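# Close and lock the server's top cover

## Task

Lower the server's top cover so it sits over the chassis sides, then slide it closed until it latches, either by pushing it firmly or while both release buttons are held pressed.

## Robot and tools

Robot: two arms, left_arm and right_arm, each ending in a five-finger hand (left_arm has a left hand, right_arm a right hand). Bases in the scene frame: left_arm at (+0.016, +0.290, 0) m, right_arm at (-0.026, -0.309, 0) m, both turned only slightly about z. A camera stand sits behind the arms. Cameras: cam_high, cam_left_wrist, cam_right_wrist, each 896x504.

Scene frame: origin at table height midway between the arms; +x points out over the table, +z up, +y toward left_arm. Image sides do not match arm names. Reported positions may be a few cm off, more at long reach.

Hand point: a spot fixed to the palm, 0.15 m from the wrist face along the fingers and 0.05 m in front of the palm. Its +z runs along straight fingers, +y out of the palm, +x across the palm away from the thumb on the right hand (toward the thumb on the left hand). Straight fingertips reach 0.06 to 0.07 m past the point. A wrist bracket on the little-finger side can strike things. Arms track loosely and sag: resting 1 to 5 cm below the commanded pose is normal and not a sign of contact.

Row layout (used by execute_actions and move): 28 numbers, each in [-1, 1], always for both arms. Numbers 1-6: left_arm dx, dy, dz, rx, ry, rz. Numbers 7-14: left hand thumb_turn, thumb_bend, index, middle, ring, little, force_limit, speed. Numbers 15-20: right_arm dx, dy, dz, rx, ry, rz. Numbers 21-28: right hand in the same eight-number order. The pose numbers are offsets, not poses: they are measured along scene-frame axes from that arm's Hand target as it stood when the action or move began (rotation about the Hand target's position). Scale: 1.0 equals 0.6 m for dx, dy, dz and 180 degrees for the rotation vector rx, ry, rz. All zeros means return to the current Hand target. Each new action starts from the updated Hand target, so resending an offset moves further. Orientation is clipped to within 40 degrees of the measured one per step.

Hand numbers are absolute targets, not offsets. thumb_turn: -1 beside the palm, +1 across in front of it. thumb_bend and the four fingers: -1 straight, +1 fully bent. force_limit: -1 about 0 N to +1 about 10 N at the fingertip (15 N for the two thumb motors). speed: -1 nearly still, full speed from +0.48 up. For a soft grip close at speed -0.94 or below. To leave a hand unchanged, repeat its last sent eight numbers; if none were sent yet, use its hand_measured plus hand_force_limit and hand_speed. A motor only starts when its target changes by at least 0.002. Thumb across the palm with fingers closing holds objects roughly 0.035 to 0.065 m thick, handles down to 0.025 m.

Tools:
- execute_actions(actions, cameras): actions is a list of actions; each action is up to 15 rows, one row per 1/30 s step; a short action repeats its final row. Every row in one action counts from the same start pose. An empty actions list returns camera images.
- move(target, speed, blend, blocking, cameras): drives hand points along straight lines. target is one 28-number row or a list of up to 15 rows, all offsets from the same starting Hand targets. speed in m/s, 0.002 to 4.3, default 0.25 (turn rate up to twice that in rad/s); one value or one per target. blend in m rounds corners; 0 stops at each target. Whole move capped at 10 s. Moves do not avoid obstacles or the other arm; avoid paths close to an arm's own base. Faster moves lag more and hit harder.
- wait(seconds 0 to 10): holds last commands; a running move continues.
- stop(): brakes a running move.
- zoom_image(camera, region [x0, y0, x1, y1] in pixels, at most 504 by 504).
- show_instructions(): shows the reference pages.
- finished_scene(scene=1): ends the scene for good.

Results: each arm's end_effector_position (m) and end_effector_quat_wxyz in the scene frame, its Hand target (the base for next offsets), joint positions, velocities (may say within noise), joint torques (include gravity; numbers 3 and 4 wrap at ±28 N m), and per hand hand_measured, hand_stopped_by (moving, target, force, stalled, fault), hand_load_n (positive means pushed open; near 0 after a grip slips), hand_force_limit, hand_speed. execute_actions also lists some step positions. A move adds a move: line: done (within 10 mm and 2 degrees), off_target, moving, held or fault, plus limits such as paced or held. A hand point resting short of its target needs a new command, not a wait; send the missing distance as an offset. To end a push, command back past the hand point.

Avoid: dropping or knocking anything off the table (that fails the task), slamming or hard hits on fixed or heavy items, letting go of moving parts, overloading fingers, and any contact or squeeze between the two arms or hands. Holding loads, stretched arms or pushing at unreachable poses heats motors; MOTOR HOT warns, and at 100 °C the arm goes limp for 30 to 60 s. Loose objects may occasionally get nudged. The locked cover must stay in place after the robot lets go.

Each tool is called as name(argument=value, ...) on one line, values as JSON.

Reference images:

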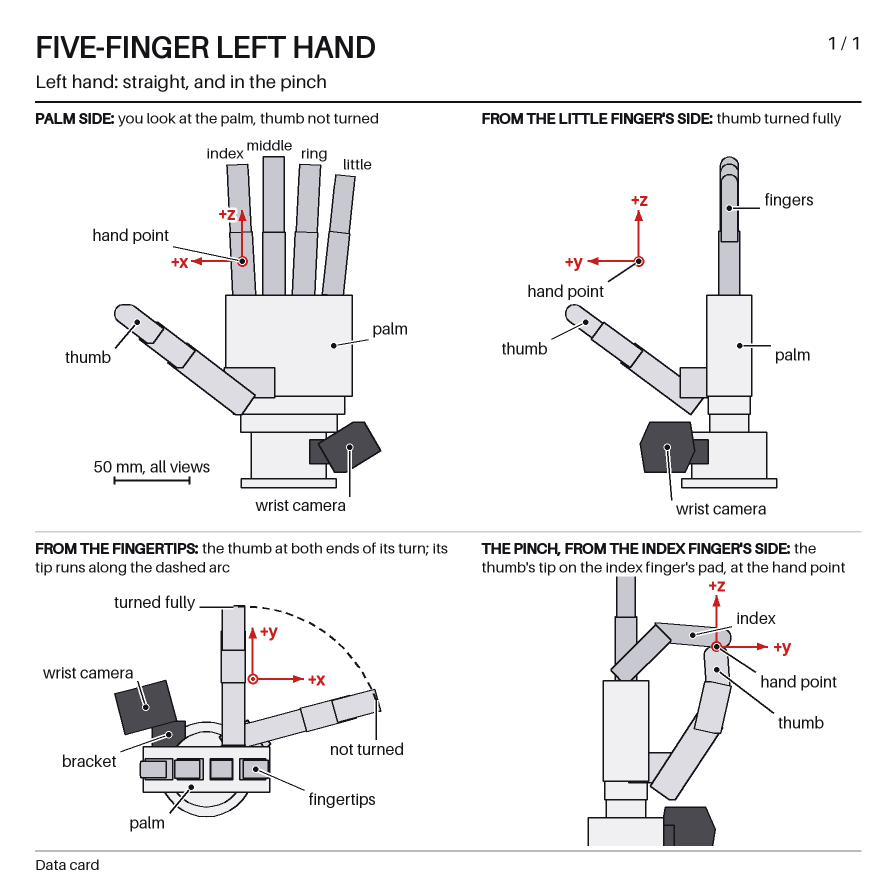

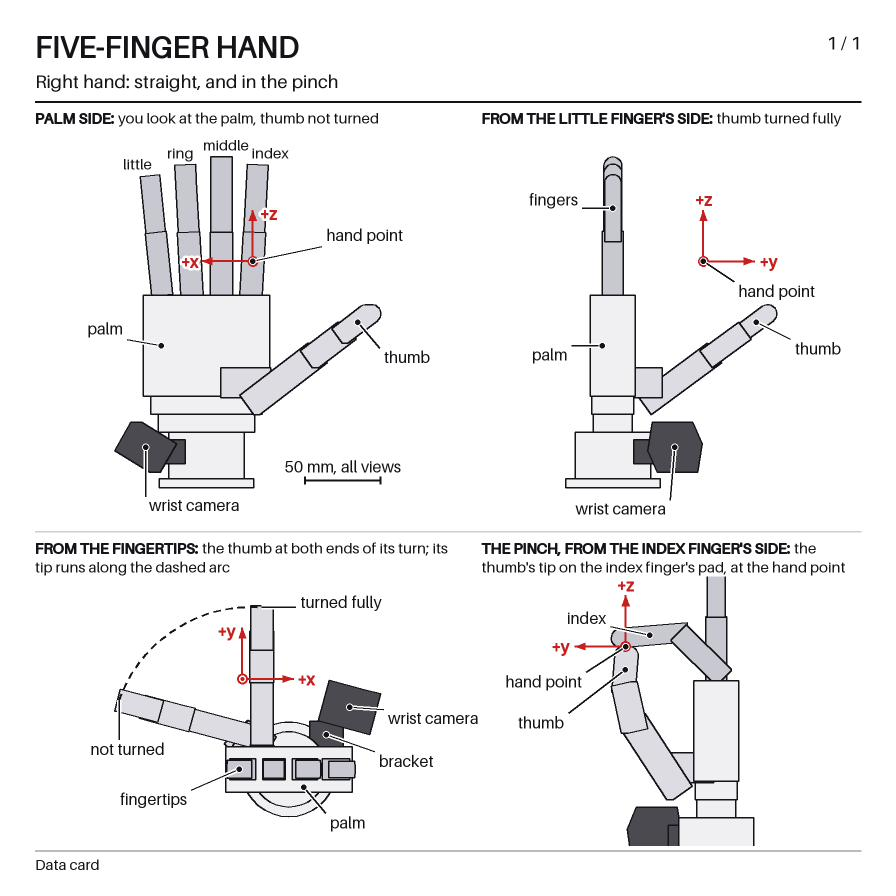

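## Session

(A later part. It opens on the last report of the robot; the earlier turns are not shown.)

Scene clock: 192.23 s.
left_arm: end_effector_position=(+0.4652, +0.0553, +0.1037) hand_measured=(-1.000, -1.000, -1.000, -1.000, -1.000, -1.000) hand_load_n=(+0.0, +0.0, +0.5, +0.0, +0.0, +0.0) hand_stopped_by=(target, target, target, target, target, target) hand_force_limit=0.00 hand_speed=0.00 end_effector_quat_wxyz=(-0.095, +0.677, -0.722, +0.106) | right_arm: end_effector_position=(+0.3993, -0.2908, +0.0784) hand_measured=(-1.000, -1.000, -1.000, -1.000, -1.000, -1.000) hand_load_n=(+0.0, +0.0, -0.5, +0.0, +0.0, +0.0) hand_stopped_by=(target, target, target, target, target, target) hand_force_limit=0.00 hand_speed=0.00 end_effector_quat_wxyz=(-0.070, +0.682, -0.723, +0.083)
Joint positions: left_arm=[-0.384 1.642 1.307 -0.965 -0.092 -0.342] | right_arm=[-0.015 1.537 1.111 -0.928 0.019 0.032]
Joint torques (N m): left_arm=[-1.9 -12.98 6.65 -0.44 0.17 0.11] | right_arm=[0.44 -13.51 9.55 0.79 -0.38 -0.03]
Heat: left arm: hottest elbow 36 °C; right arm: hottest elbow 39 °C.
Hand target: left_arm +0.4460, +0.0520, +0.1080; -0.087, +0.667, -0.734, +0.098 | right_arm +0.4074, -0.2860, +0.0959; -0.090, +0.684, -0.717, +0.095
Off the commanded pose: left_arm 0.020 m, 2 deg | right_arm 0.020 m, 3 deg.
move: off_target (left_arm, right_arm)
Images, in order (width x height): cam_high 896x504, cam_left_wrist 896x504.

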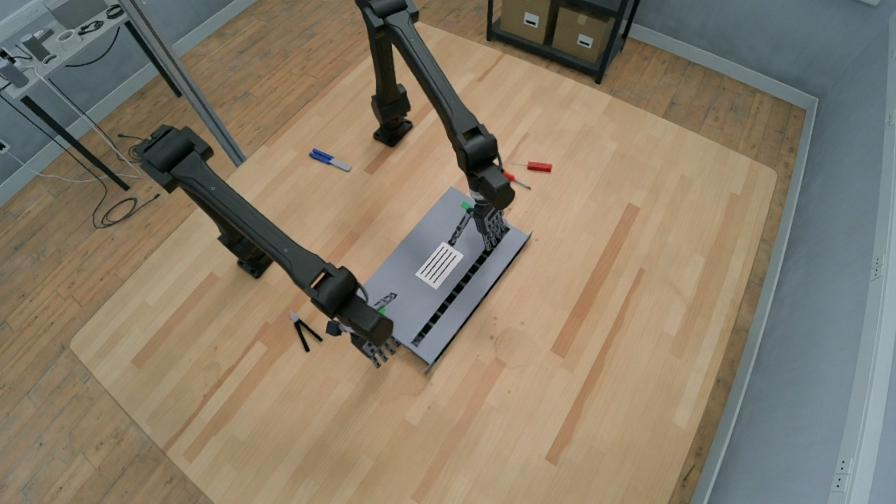

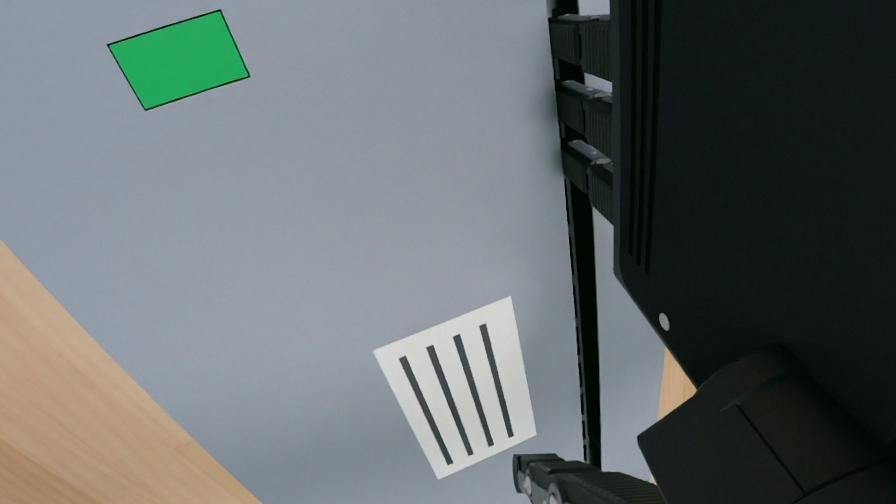

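move(target=[[0.04,-0.0,0.01,0,0,0.0,-1,-1,-1,-1,-1,-1,0,0, 0,0,0,0,0,0,-1,-1,-1,-1,-1,-1,0,0],[0.04,-0.0,0.15,0,0,0.0,-1,-1,-1,-1,-1,-1,0,0, 0,0,0,0,0,0,-1,-1,-1,-1,-1,-1,0,0],[0.0,0.2,0.2,0,0,0.0,-1,-1,-1,-1,-1,-1,0,0, 0,-0.05,0,0,0,0,-1,-1,-1,-1,-1,-1,0,0]], speed=0.15, cameras=["cam_high","cam_left_wrist","cam_right_wrist"])

zoom_image(camera="cam_high", region=[320, 180, 540, 400])

zoom_image(camera="cam_left_wrist", region=[200, 110, 700, 504])

Scene clock: 197.67 s.
left_arm: end_effector_position=(+0.4471, +0.1674, +0.2142) hand_measured=(-1.000, -1.000, -1.000, -1.000, -1.000, -1.000) hand_load_n=(+0.0, +0.0, +0.0, +0.0, +0.0, +0.0) hand_stopped_by=(target, target, target, target, target, target) hand_force_limit=0.00 hand_speed=0.00 end_effector_quat_wxyz=(-0.078, +0.670, -0.733, +0.087) | right_arm: end_effector_position=(+0.3980, -0.3153, +0.0793) hand_measured=(-1.000, -1.000, -1.000, -1.000, -1.000, -1.000) hand_load_n=(+0.0, +0.0, +0.0, +0.0, +0.0, +0.0) hand_stopped_by=(target, target, target, target, target, target) hand_force_limit=0.00 hand_speed=0.00 end_effector_quat_wxyz=(-0.074, +0.682, -0.723, +0.080)
Joint positions: left_arm=[-0.168 1.488 1.424 -1.273 -0.023 -0.108] | right_arm=[-0.074 1.535 1.111 -0.928 -0.002 -0.025]
Joint torques (N m): left_arm=[-0.32 -11.69 9.09 0.25 0.16 0.17] | right_arm=[-0.32 -13.16 9.88 0.75 -0.16 -0.03]
Heat: left arm: hottest elbow 36 °C; right arm: hottest elbow 39 °C.
Hand target: left_arm +0.4460, +0.1720, +0.2280; +0.087, -0.667, +0.734, -0.098 | right_arm +0.4074, -0.3160, +0.0959; -0.090, +0.684, -0.717, +0.095
Off the commanded pose: left_arm 0.015 m, 2 deg | right_arm 0.019 m, 3 deg.
move: off_target (left_arm, right_arm)

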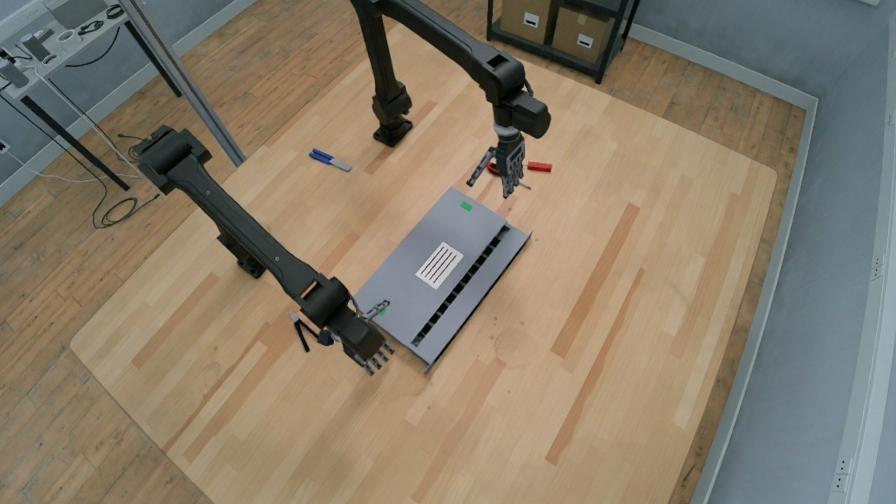

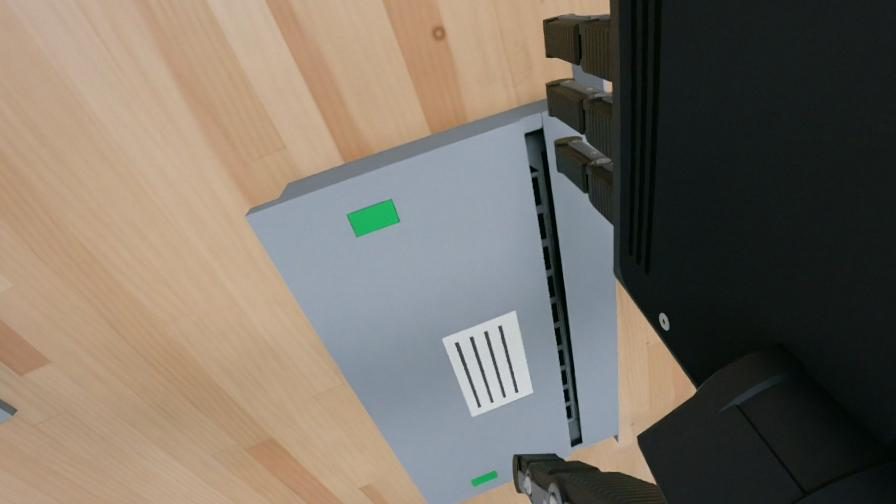

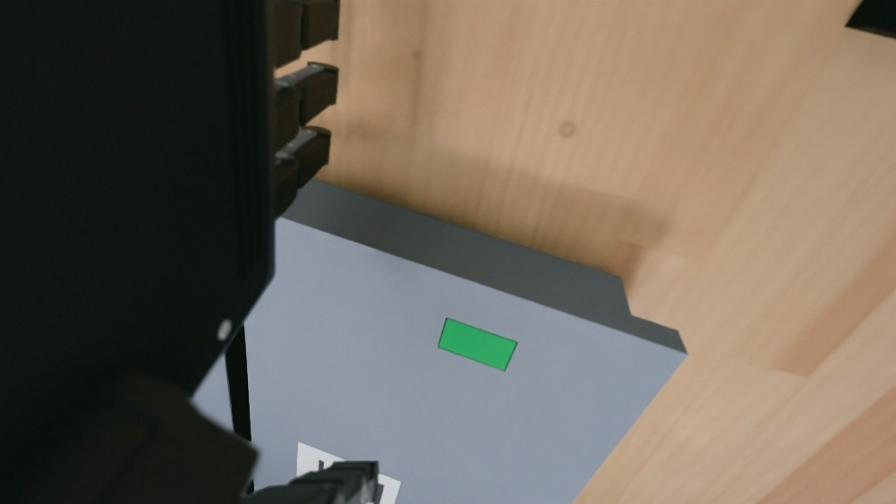

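Scaled by 2.291.

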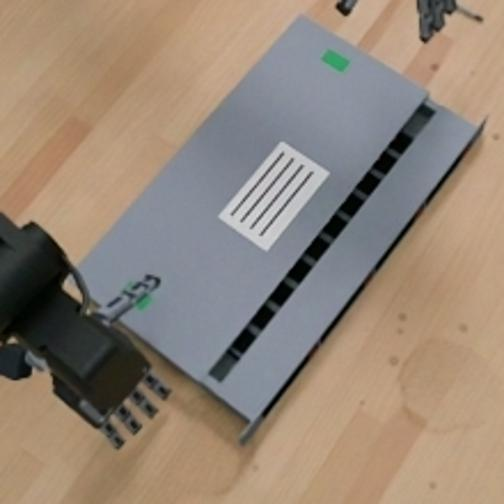

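Scaled by 1.008.

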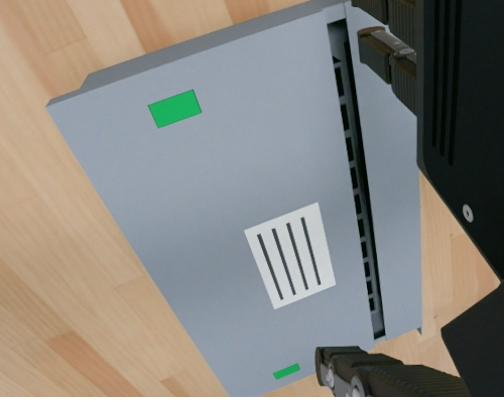

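zoom_image(camera="cam_left_wrist", region=[230, 90, 600, 260])

zoom_image(camera="cam_left_wrist", region=[480, 90, 600, 190])

zoom_image(camera="cam_left_wrist", region=[520, 380, 640, 480])

zoom_image(camera="cam_right_wrist", region=[560, 230, 720, 380])

Scaled by 1.362.

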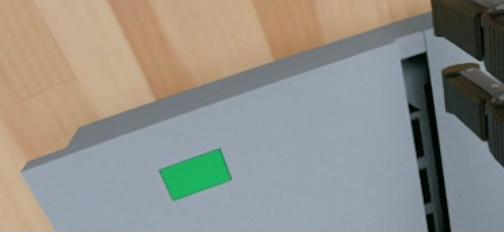

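Scaled by 4.200.

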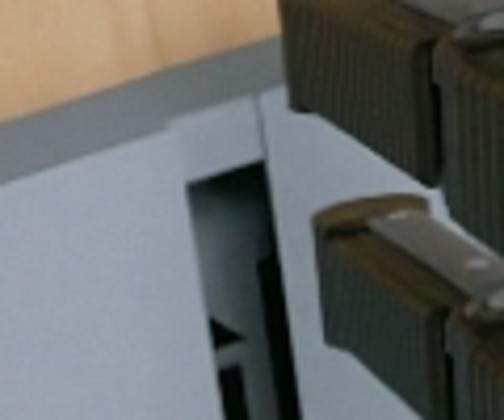

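Scaled by 4.200.

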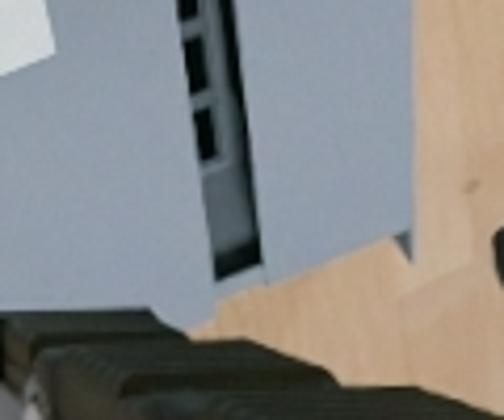

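Scaled by 3.150.

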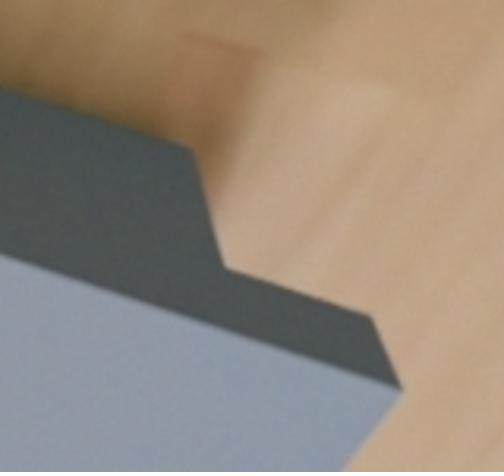

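move(target=[[0,0,0.03,0,0,0,-1,-1,1,1,1,1,0,0, 0,-0.02,0.207,0,0,0,-1,-1,1,1,1,1,0,0],[-0.343,-0.237,-0.1,-0.03,-0.304,-0.01,-1,-1,1,1,1,1,0,0, -0.312,0.21,0.12,-0.026,-0.304,-0.02,-1,-1,1,1,1,1,0,0],[-0.343,-0.237,-0.317,-0.03,-0.304,-0.01,-1,-1,1,1,1,1,0,0, -0.312,0.21,-0.093,-0.026,-0.304,-0.02,-1,-1,1,1,1,1,0,0]], speed=0.25, cameras=["all"])

zoom_image(camera="cam_high", region=[320, 180, 540, 400])

Scene clock: 209.60 s.
left_arm: end_effector_position=(+0.2369, +0.0324, +0.0353) hand_measured=(-1.000, -1.000, +1.000, +1.000, +1.000, +1.000) hand_load_n=(-0.5, +0.0, +0.0, +0.0, +0.0, +0.0) hand_stopped_by=(target, target, target, target, target, target) hand_force_limit=0.00 hand_speed=0.00 end_effector_quat_wxyz=(+0.381, -0.539, +0.620, -0.424) | right_arm: end_effector_position=(+0.2177, -0.1900, +0.0400) hand_measured=(-1.000, -1.000, +1.000, +1.000, +1.000, +1.000) hand_load_n=(+0.0, +0.0, +0.0, +0.0, +0.0, +0.0) hand_stopped_by=(target, target, target, target, target, target) hand_force_limit=0.00 hand_speed=0.00 end_effector_quat_wxyz=(+0.379, -0.548, +0.611, -0.428)
Joint positions: left_arm=[-1.231 1.109 0.247 0.129 -1.019 -0.638] | right_arm=[0.943 0.57 0.067 -0.132 0.949 0.534]
Joint torques (N m): left_arm=[-0.15 -0.79 6.5 2.06 -0.45 0.17] | right_arm=[-0.56 0.67 8.73 2.44 0.26 -0.04]
Heat: left arm: hottest elbow 35 °C; right arm: hottest elbow 39 °C.
Hand target: left_arm +0.2402, +0.0298, +0.0378; +0.383, -0.539, +0.616, -0.427 | right_arm +0.2202, -0.1900, +0.0401; +0.380, -0.545, +0.612, -0.430
Off the commanded pose: left_arm 0.005 m, 1 deg | right_arm 0.002 m, 0 deg.
move: done

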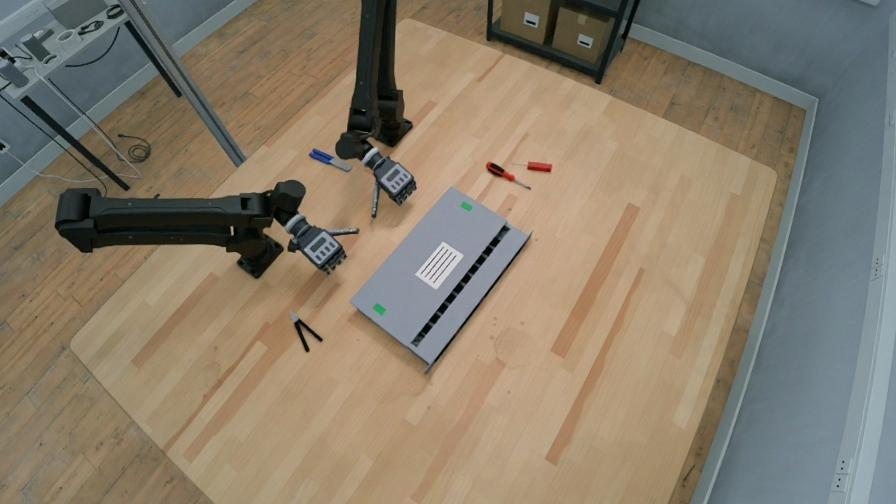

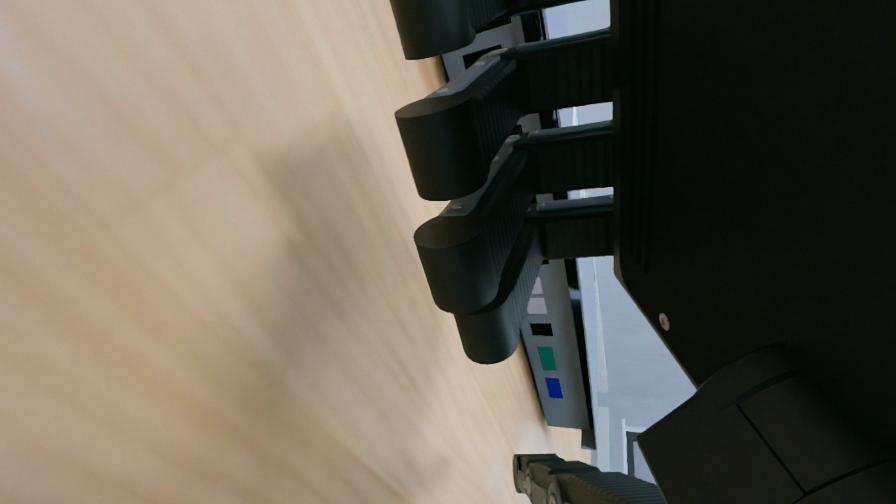

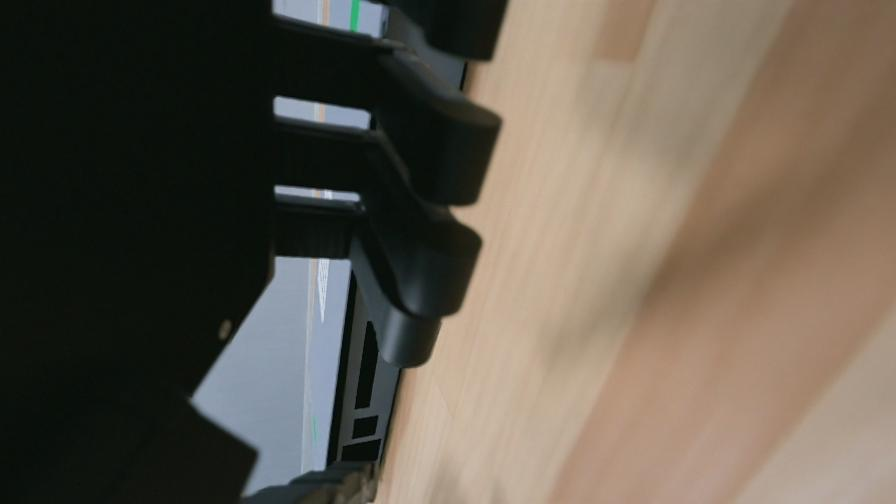

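Scaled by 2.291.

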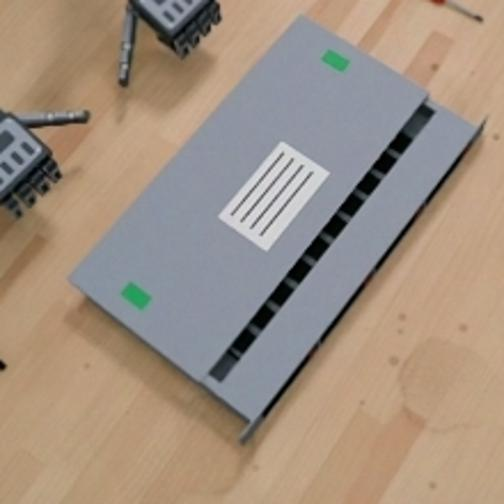

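move(target=[[0.10,-0.008,-0.01,0,0,0,-1,-1,1,1,1,1,0,0, 0.10,-0.008,-0.01,0,0,0,-1,-1,1,1,1,1,0,0]], speed=0.1, cameras=["cam_high"])

zoom_image(camera="cam_high", region=[320, 180, 540, 400])

Scene clock: 212.23 s.
left_arm: end_effector_position=(+0.2879, +0.0414, +0.0172) hand_measured=(-1.000, -1.000, +1.000, +1.000, +1.000, +1.000) hand_load_n=(-0.5, +0.0, +0.0, +0.0, +0.0, +0.0) hand_stopped_by=(target, target, target, target, target, target) hand_force_limit=0.00 hand_speed=0.00 end_effector_quat_wxyz=(+0.383, -0.539, +0.629, -0.410) | right_arm: end_effector_position=(+0.2641, -0.2039, +0.0168) hand_measured=(-1.000, -1.000, +1.000, +1.000, +1.000, +1.000) hand_load_n=(-0.5, +0.0, +0.0, +0.0, +0.5, +0.0) hand_stopped_by=(target, target, target, target, target, target) hand_force_limit=0.00 hand_speed=0.00 end_effector_quat_wxyz=(-0.360, +0.560, -0.613, +0.426)
Joint positions: left_arm=[-1.007 1.263 0.247 0.426 -0.841 -0.418] | right_arm=[0.648 0.94 0.067 0.357 0.697 0.311]
Joint torques (N m): left_arm=[-0.09 -2.02 8.53 2.44 -0.15 0.17] | right_arm=[-0.62 -1.67 9.58 2.73 0.12 -0.01]
Heat: left arm: hottest elbow 35 °C; right arm: hottest elbow 39 °C.
Hand target: left_arm +0.3002, +0.0250, +0.0318; +0.383, -0.539, +0.616, -0.427 | right_arm +0.2802, -0.1948, +0.0341; +0.380, -0.545, +0.612, -0.430
Off the commanded pose: left_arm 0.025 m, 2 deg | right_arm 0.025 m, 3 deg.
move: off_target (left_arm, right_arm)
Images, in order (width x height): cam_high 896x504.

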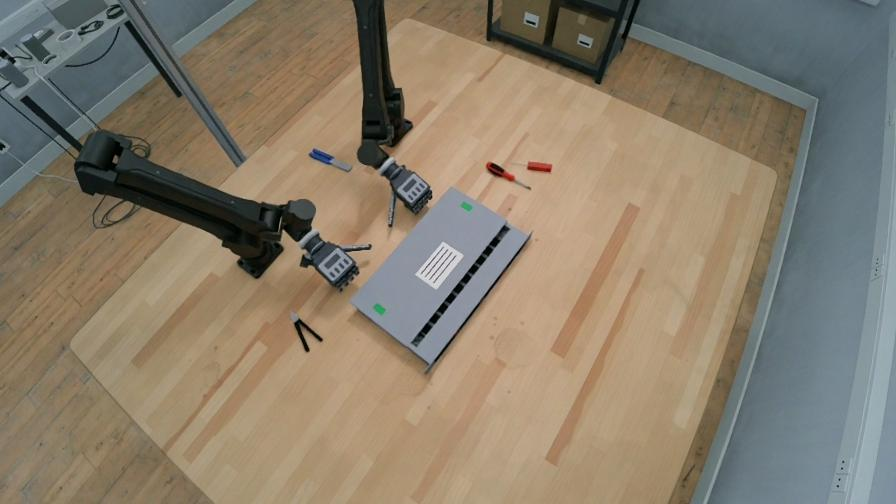

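Scaled by 2.291.

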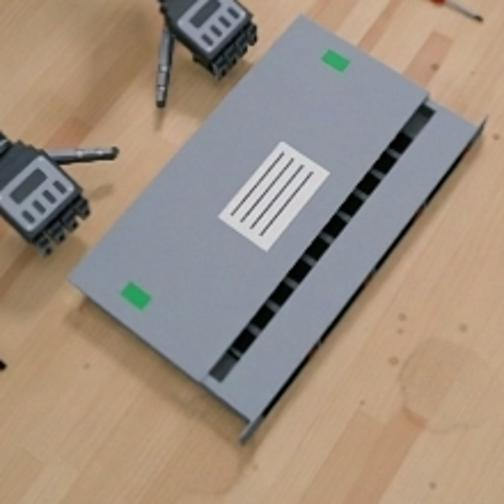

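move(target=[[0.07,-0.010,0.015,0,0,0,-1,-1,1,1,1,1,0,0, 0.085,-0.008,0.015,0,0,0,-1,-1,1,1,1,1,0,0]], speed=0.08, cameras=["cam_high"])

zoom_image(camera="cam_high", region=[320, 180, 540, 400])

Scene clock: 214.90 s.
left_arm: end_effector_position=(+0.3213, +0.0351, +0.0218) hand_measured=(-1.000, -1.000, +1.000, +1.000, +1.000, +1.000) hand_load_n=(+0.0, +0.0, +0.0, +0.0, +0.0, -1.0) hand_stopped_by=(target, target, target, target, target, target) hand_force_limit=0.00 hand_speed=0.00 end_effector_quat_wxyz=(+0.379, -0.536, +0.635, -0.406) | right_arm: end_effector_position=(+0.3016, -0.2116, +0.0186) hand_measured=(-1.000, -1.000, +1.000, +1.000, +1.000, +1.000) hand_load_n=(+0.0, +0.0, -1.5, +0.0, +0.0, +0.0) hand_stopped_by=(target, target, target, target, target, target) hand_force_limit=0.00 hand_speed=0.00 end_effector_quat_wxyz=(-0.353, +0.564, -0.615, +0.423)
Joint positions: left_arm=[-0.899 1.313 0.307 0.463 -0.738 -0.336] | right_arm=[0.498 1.09 0.136 0.471 0.565 0.227]
Joint torques (N m): left_arm=[0.38 -2.67 9.63 2.81 -0.04 0.17] | right_arm=[-0.62 -2.32 11.22 2.7 -0.13 -0.03]
Heat: left arm: hottest elbow 35 °C; right arm: hottest elbow 39 °C.
Hand target: left_arm +0.3422, +0.0190, +0.0408; +0.383, -0.539, +0.616, -0.427 | right_arm +0.3312, -0.1996, +0.0431; -0.380, +0.545, -0.612, +0.430
Off the commanded pose: left_arm 0.033 m, 3 deg | right_arm 0.040 m, 4 deg.
move: off_target (left_arm, right_arm)
Images, in order (width x height): cam_high 896x504.

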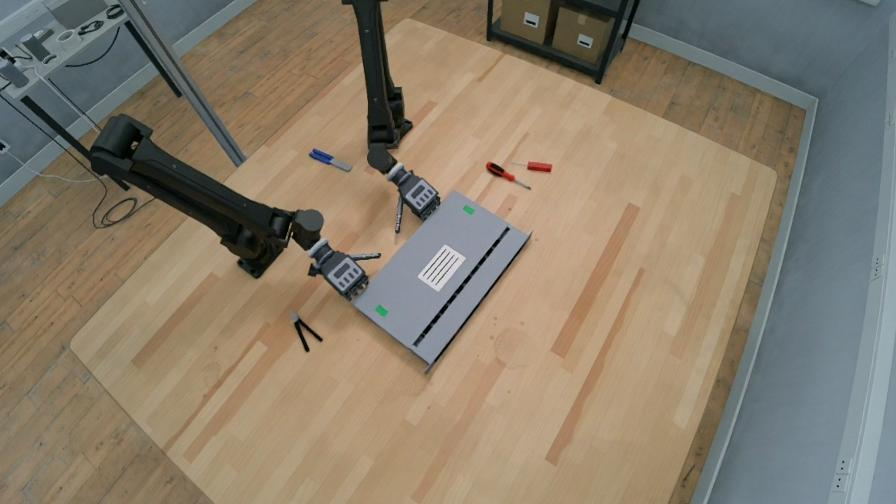

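Scaled by 2.291.

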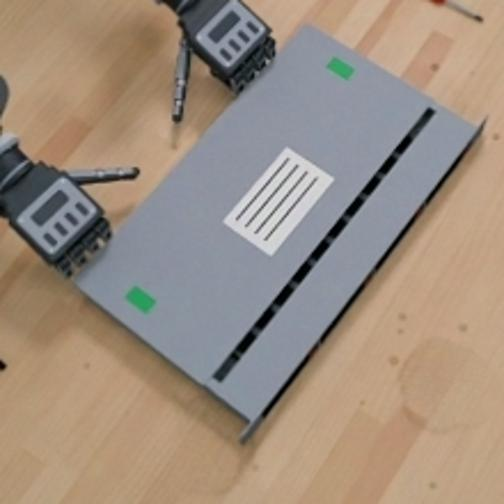

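move(target=[[0.04,-0.005,0.0,0,0,0,-1,-1,1,1,1,1,0,0, 0.04,-0.005,0.0,0,0,0,-1,-1,1,1,1,1,0,0]], speed=0.08, cameras=["cam_high"])

zoom_image(camera="cam_high", region=[320, 180, 540, 400])

Scene clock: 216.83 s.
left_arm: end_effector_position=(+0.3267, +0.0360, +0.0207) hand_measured=(-1.000, -1.000, +1.000, +1.000, +1.000, +1.000) hand_load_n=(+0.0, +0.0, +0.0, +0.0, +0.0, -7.0) hand_stopped_by=(target, target, target, target, target, target) hand_force_limit=0.00 hand_speed=0.00 end_effector_quat_wxyz=(+0.382, -0.525, +0.645, -0.404) | right_arm: end_effector_position=(+0.3092, -0.2118, +0.0197) hand_measured=(-1.000, -1.000, +1.000, +1.000, +1.000, +1.000) hand_load_n=(+0.0, +0.0, -9.0, -1.0, +0.0, +0.0) hand_stopped_by=(target, target, target, target, target, target) hand_force_limit=0.00 hand_speed=0.00 end_effector_quat_wxyz=(-0.359, +0.569, -0.609, +0.418)
Joint positions: left_arm=[-0.878 1.326 0.312 0.485 -0.709 -0.289] | right_arm=[0.461 1.113 0.145 0.503 0.512 0.199]
Joint torques (N m): left_arm=[3.19 -0.97 12.16 2.91 0.57 0.15] | right_arm=[-2.32 -0.5 13.82 2.76 -0.11 -0.02]
Heat: left arm: hottest elbow 35 °C; right arm: hottest elbow 39 °C.
Hand target: left_arm +0.3662, +0.0160, +0.0408; +0.383, -0.539, +0.616, -0.427 | right_arm +0.3552, -0.2026, +0.0431; -0.380, +0.545, -0.612, +0.430
Off the commanded pose: left_arm 0.049 m, 5 deg | right_arm 0.052 m, 4 deg.
move: off_target (left_arm, right_arm)
Images, in order (width x height): cam_high 896x504.

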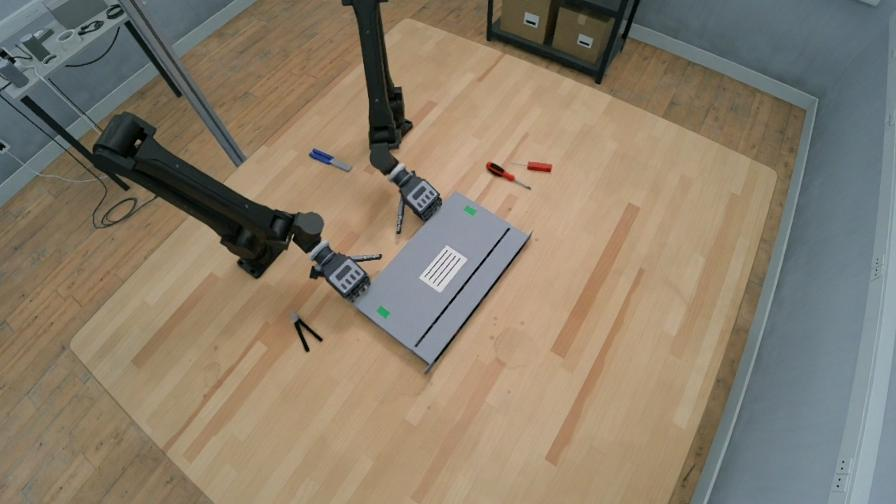

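Scaled by 2.291.

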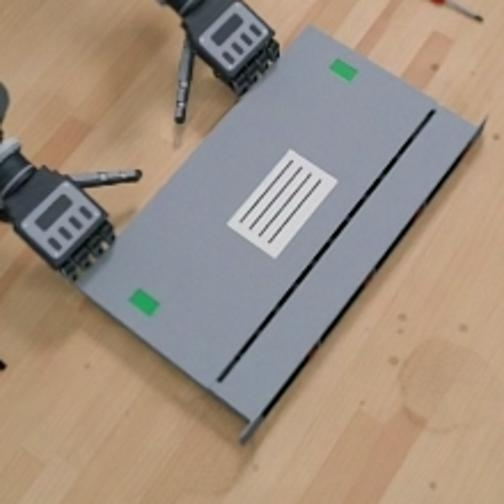

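move(target=[[-0.06,0.0,0.0,0,0,0.035,-1,-1,1,1,1,1,0,0, -0.07,0.0,0.0,0,0,0.025,-1,-1,1,1,1,1,0,0],[-0.0,0.0,0.0,0,0,0.035,-1,-1,1,1,1,1,0,0, -0.0,0.0,0.0,0,0,0.025,-1,-1,1,1,1,1,0,0]], speed=0.08, cameras=["cam_high"])

zoom_image(camera="cam_high", region=[320, 180, 540, 400])

Scene clock: 221.07 s.
left_arm: end_effector_position=(+0.3304, +0.0274, +0.0236) hand_measured=(-1.000, -1.000, +1.000, +1.000, +1.000, +1.000) hand_load_n=(+0.0, +0.0, -3.5, -1.0, +0.0, +0.0) hand_stopped_by=(target, target, target, target, target, target) hand_force_limit=0.00 hand_speed=0.00 end_effector_quat_wxyz=(-0.400, +0.553, -0.620, +0.388) | right_arm: end_effector_position=(+0.3322, -0.2070, +0.0247) hand_measured=(-1.000, -1.000, +1.000, +1.000, +1.000, +1.000) hand_load_n=(+0.0, +0.0, -0.5, +0.0, -0.5, +0.0) hand_stopped_by=(target, target, target, target, target, target) hand_force_limit=0.00 hand_speed=0.00 end_effector_quat_wxyz=(-0.381, +0.581, -0.596, +0.402)
Joint positions: left_arm=[-0.927 1.355 0.369 0.391 -0.827 -0.391] | right_arm=[0.383 1.179 0.186 0.564 0.38 0.153]
Joint torques (N m): left_arm=[3.19 -1.9 10.82 3.08 -0.13 0.12] | right_arm=[-0.62 -3.55 9.92 2.63 -0.07 -0.05]
Heat: left arm: hottest elbow 35 °C; right arm: hottest elbow 39 °C.
Hand target: left_arm +0.3662, +0.0160, +0.0408; +0.406, -0.572, +0.586, -0.406 | right_arm +0.3552, -0.2026, +0.0431; -0.396, +0.569, -0.590, +0.414
Off the commanded pose: left_arm 0.041 m, 5 deg | right_arm 0.030 m, 3 deg.
move: off_target (left_arm, right_arm)
Images, in order (width x height): cam_high 896x504.

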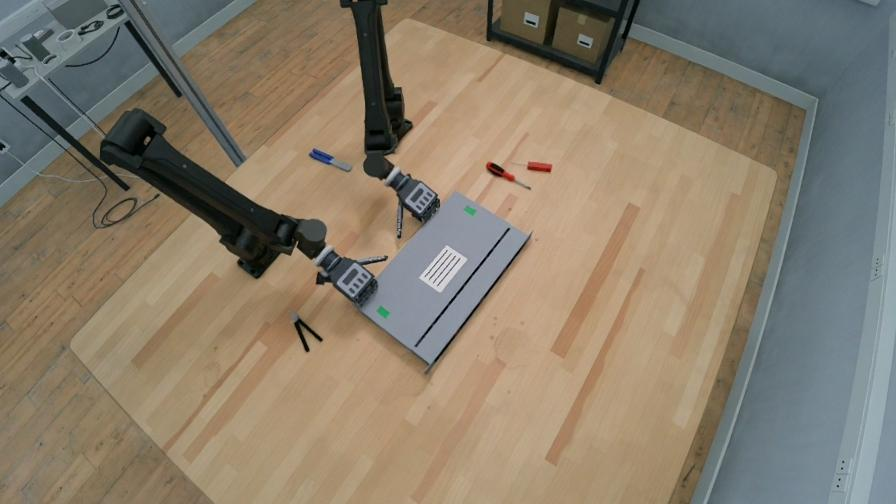

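Scaled by 2.291.

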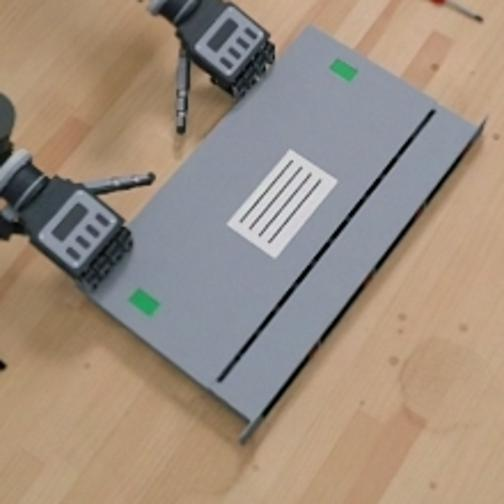

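move(target=[[-0.06,0.0,0.0,0,0,0.0,-1,-1,1,1,1,1,0,0, -0.12,0.0,0.03,0,0,0.0,-1,-1,1,1,1,1,0,0],[-0.06,0.0,-0.015,0,0,0.0,-1,-1,1,1,1,1,0,0, -0.12,0.0,-0.025,0,0,0.0,-1,-1,1,1,1,1,0,0],[-0.02,-0.00,-0.015,0,0,0.0,-1,-1,1,1,1,1,0,0, -0.04,-0.0,-0.02,0,0,0.0,-1,-1,1,1,1,1,0,0]], speed=0.08, cameras=["cam_high"])

zoom_image(camera="cam_high", region=[320, 180, 540, 400])

Scene clock: 226.57 s.
left_arm: end_effector_position=(+0.3298, +0.0245, +0.0199) hand_measured=(-1.000, -1.000, +1.000, +1.000, +1.000, +1.000) hand_load_n=(+0.0, +0.0, -2.5, +0.0, +0.0, +0.0) hand_stopped_by=(target, target, target, target, target, target) hand_force_limit=0.00 hand_speed=0.00 end_effector_quat_wxyz=(-0.403, +0.559, -0.610, +0.392) | right_arm: end_effector_position=(+0.3035, -0.2100, +0.0081) hand_measured=(-1.000, -1.000, +1.000, +1.000, +1.000, +1.000) hand_load_n=(+0.0, +0.0, +0.0, +0.0, +0.0, -1.0) hand_stopped_by=(target, target, target, target, target, target) hand_force_limit=0.00 hand_speed=0.00 end_effector_quat_wxyz=(-0.371, +0.589, -0.595, +0.402)
Joint positions: left_arm=[-0.942 1.384 0.369 0.419 -0.855 -0.415] | right_arm=[0.427 1.159 0.116 0.589 0.421 0.163]
Joint torques (N m): left_arm=[2.08 -2.78 8.85 2.88 -0.03 0.11] | right_arm=[-0.56 -3.19 9.87 3.08 -0.11 -0.03]
Heat: left arm: hottest elbow 35 °C; right arm: hottest elbow 39 °C.
Hand target: left_arm +0.3542, +0.0160, +0.0318; +0.406, -0.572, +0.586, -0.406 | right_arm +0.3312, -0.2026, +0.0311; -0.396, +0.569, -0.590, +0.414
Off the commanded pose: left_arm 0.028 m, 4 deg | right_arm 0.037 m, 4 deg.
move: off_target (left_arm, right_arm)
Images, in order (width x height): cam_high 896x504.

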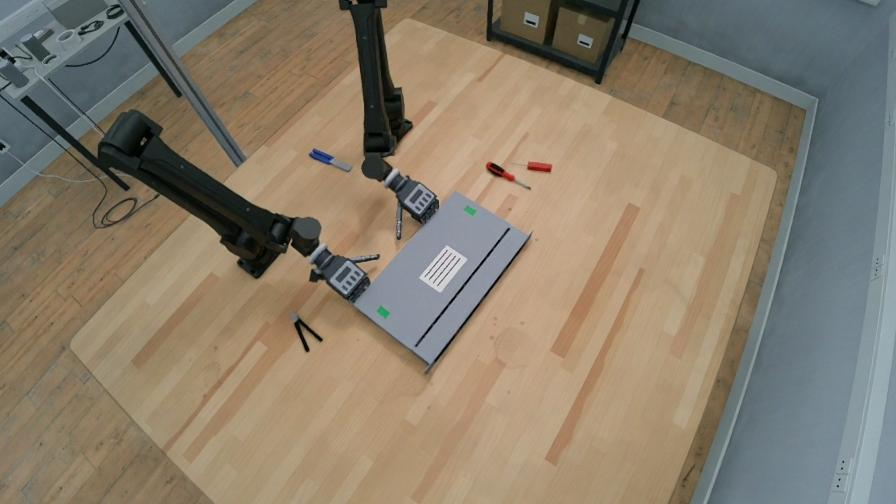

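Scaled by 2.291.

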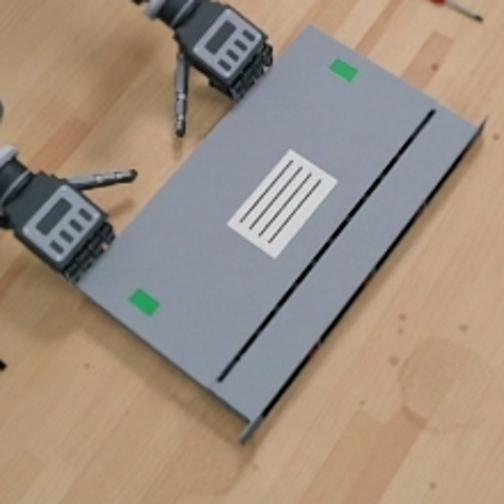

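move(target=[[0.04,-0.005,0.005,0,0,-0.012,-1,-1,1,1,1,1,0,0, 0.04,-0.005,0.02,0,0,-0.012,-1,-1,1,1,1,1,0,0]], speed=0.08, cameras=["cam_high"])

zoom_image(camera="cam_high", region=[320, 180, 540, 400])

Scene clock: 228.83 s.
left_arm: end_effector_position=(+0.3307, +0.0245, +0.0170) hand_measured=(-1.000, -1.000, +1.000, +1.000, +1.000, +1.000) hand_load_n=(+0.0, +0.0, +0.0, +0.0, -3.0, -7.0) hand_stopped_by=(target, target, target, target, target, target) hand_force_limit=0.00 hand_speed=0.00 end_effector_quat_wxyz=(+0.398, -0.536, +0.635, -0.389) | right_arm: end_effector_position=(+0.3037, -0.2114, +0.0057) hand_measured=(-1.000, -1.000, +1.000, +1.000, +1.000, +1.000) hand_load_n=(+0.0, -0.5, +0.0, +0.0, -0.5, -4.0) hand_stopped_by=(target, target, target, target, target, target) hand_force_limit=0.00 hand_speed=0.00 end_effector_quat_wxyz=(-0.361, +0.593, -0.600, +0.398)
Joint positions: left_arm=[-0.921 1.384 0.363 0.446 -0.795 -0.337] | right_arm=[0.423 1.153 0.13 0.541 0.421 0.169]
Joint torques (N m): left_arm=[6.01 -1.73 11.06 3.9 0.92 0.11] | right_arm=[-2.37 -3.72 13.86 1.92 0.34 0.02]
Heat: left arm: hottest elbow 35 °C; right arm: hottest elbow 39 °C.
Hand target: left_arm +0.3782, +0.0130, +0.0348; +0.398, -0.561, +0.596, -0.413 | right_arm +0.3552, -0.2056, +0.0431; -0.388, +0.557, -0.601, +0.422
Off the commanded pose: left_arm 0.052 m, 6 deg | right_arm 0.064 m, 6 deg.
move: off_target (left_arm, right_arm)
Images, in order (width x height): cam_high 896x504.

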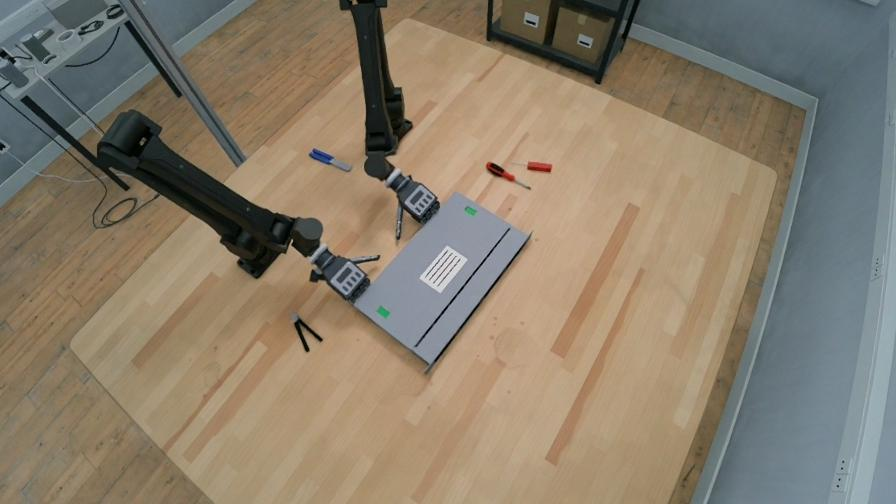

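Scaled by 2.291.

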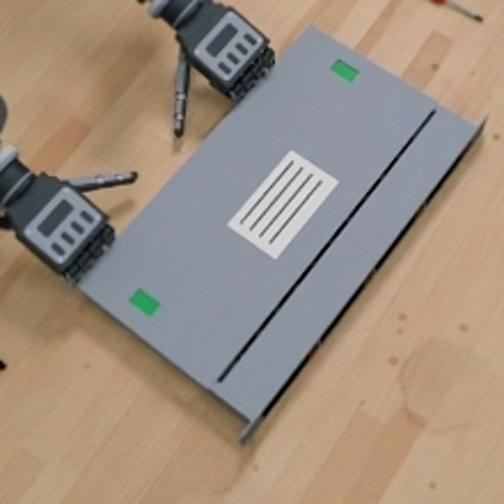

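move(target=[[-0.163,0.0,0.0,0,0,0.0,-1,-1,1,1,1,1,0,0, -0.16,0.0,0.0,0,0,0.0,-1,-1,1,1,1,1,0,0],[-0.2,0.0,0.142,0,0,0.0,-1,-1,1,1,1,1,0,0, -0.2,0.0,0.128,0,0,0.0,-1,-1,1,1,1,1,0,0],[-0.272,0.053,0.142,0.03,0.405,-0.007,-1,-1,1,1,1,1,0,0, -0.275,0.034,0.128,0.032,0.404,0.0,-1,-1,1,1,1,1,0,0]], speed=0.2, cameras=["all"])

Scene clock: 243.20 s.
left_arm: end_effector_position=(+0.2008, +0.0538, +0.1064) hand_measured=(-1.000, -1.000, +1.000, +1.000, +1.000, +1.000) hand_load_n=(+0.0, +0.0, +0.0, +0.0, +0.5, +0.0) hand_stopped_by=(target, target, target, target, target, target) hand_force_limit=0.00 hand_speed=0.00 end_effector_quat_wxyz=(+0.013, +0.673, -0.738, -0.038) | right_arm: end_effector_position=(+0.1682, -0.1918, +0.1017) hand_measured=(-1.000, -1.000, +1.000, +1.000, +1.000, +1.000) hand_load_n=(+0.0, +0.0, +0.0, +0.0, +0.0, +0.0) hand_stopped_by=(target, target, target, target, target, target) hand_force_limit=0.00 hand_speed=0.00 end_effector_quat_wxyz=(+0.043, +0.676, -0.735, -0.028)
Joint positions: left_arm=[-0.66 1.316 0.93 -1.264 0.015 -0.602] | right_arm=[0.315 1.172 0.789 -1.29 -0.013 0.388]
Joint torques (N m): left_arm=[-0.26 -5.19 11.62 -0.55 0.25 0.19] | right_arm=[-0.44 -5.71 12.83 -0.13 -0.21 -0.04]
Heat: left arm: hottest elbow 36 °C; right arm: hottest elbow 40 °C.
Hand target: left_arm +0.2150, +0.0448, +0.1200; -0.014, -0.673, +0.739, +0.023 | right_arm +0.1902, -0.1852, +0.1199; +0.017, +0.680, -0.733, -0.019
Off the commanded pose: left_arm 0.022 m, 2 deg | right_arm 0.029 m, 3 deg.
move: off_target (left_arm, right_arm)

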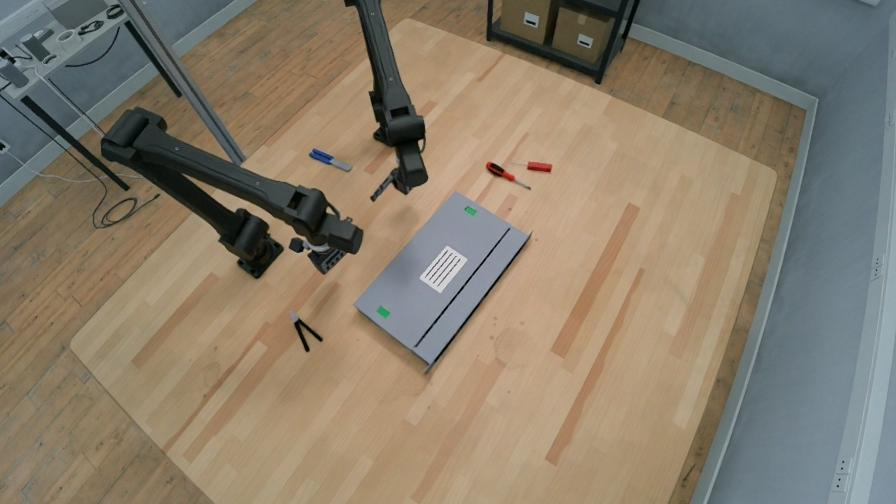

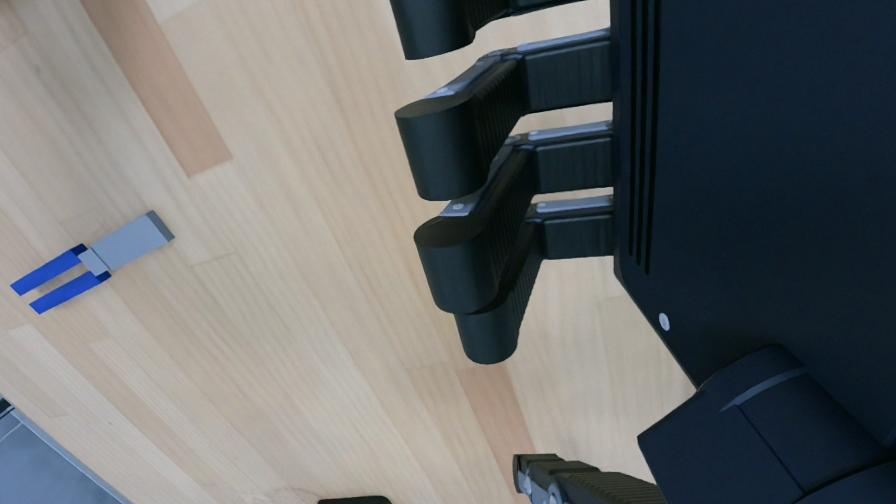

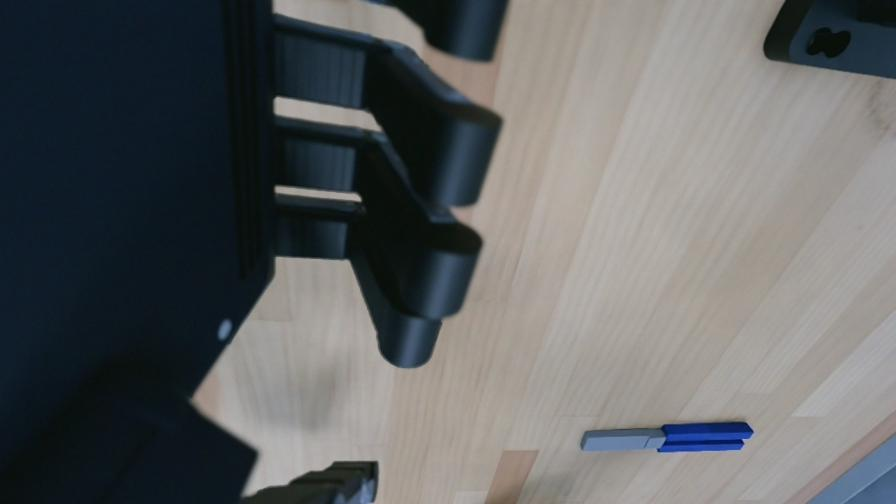

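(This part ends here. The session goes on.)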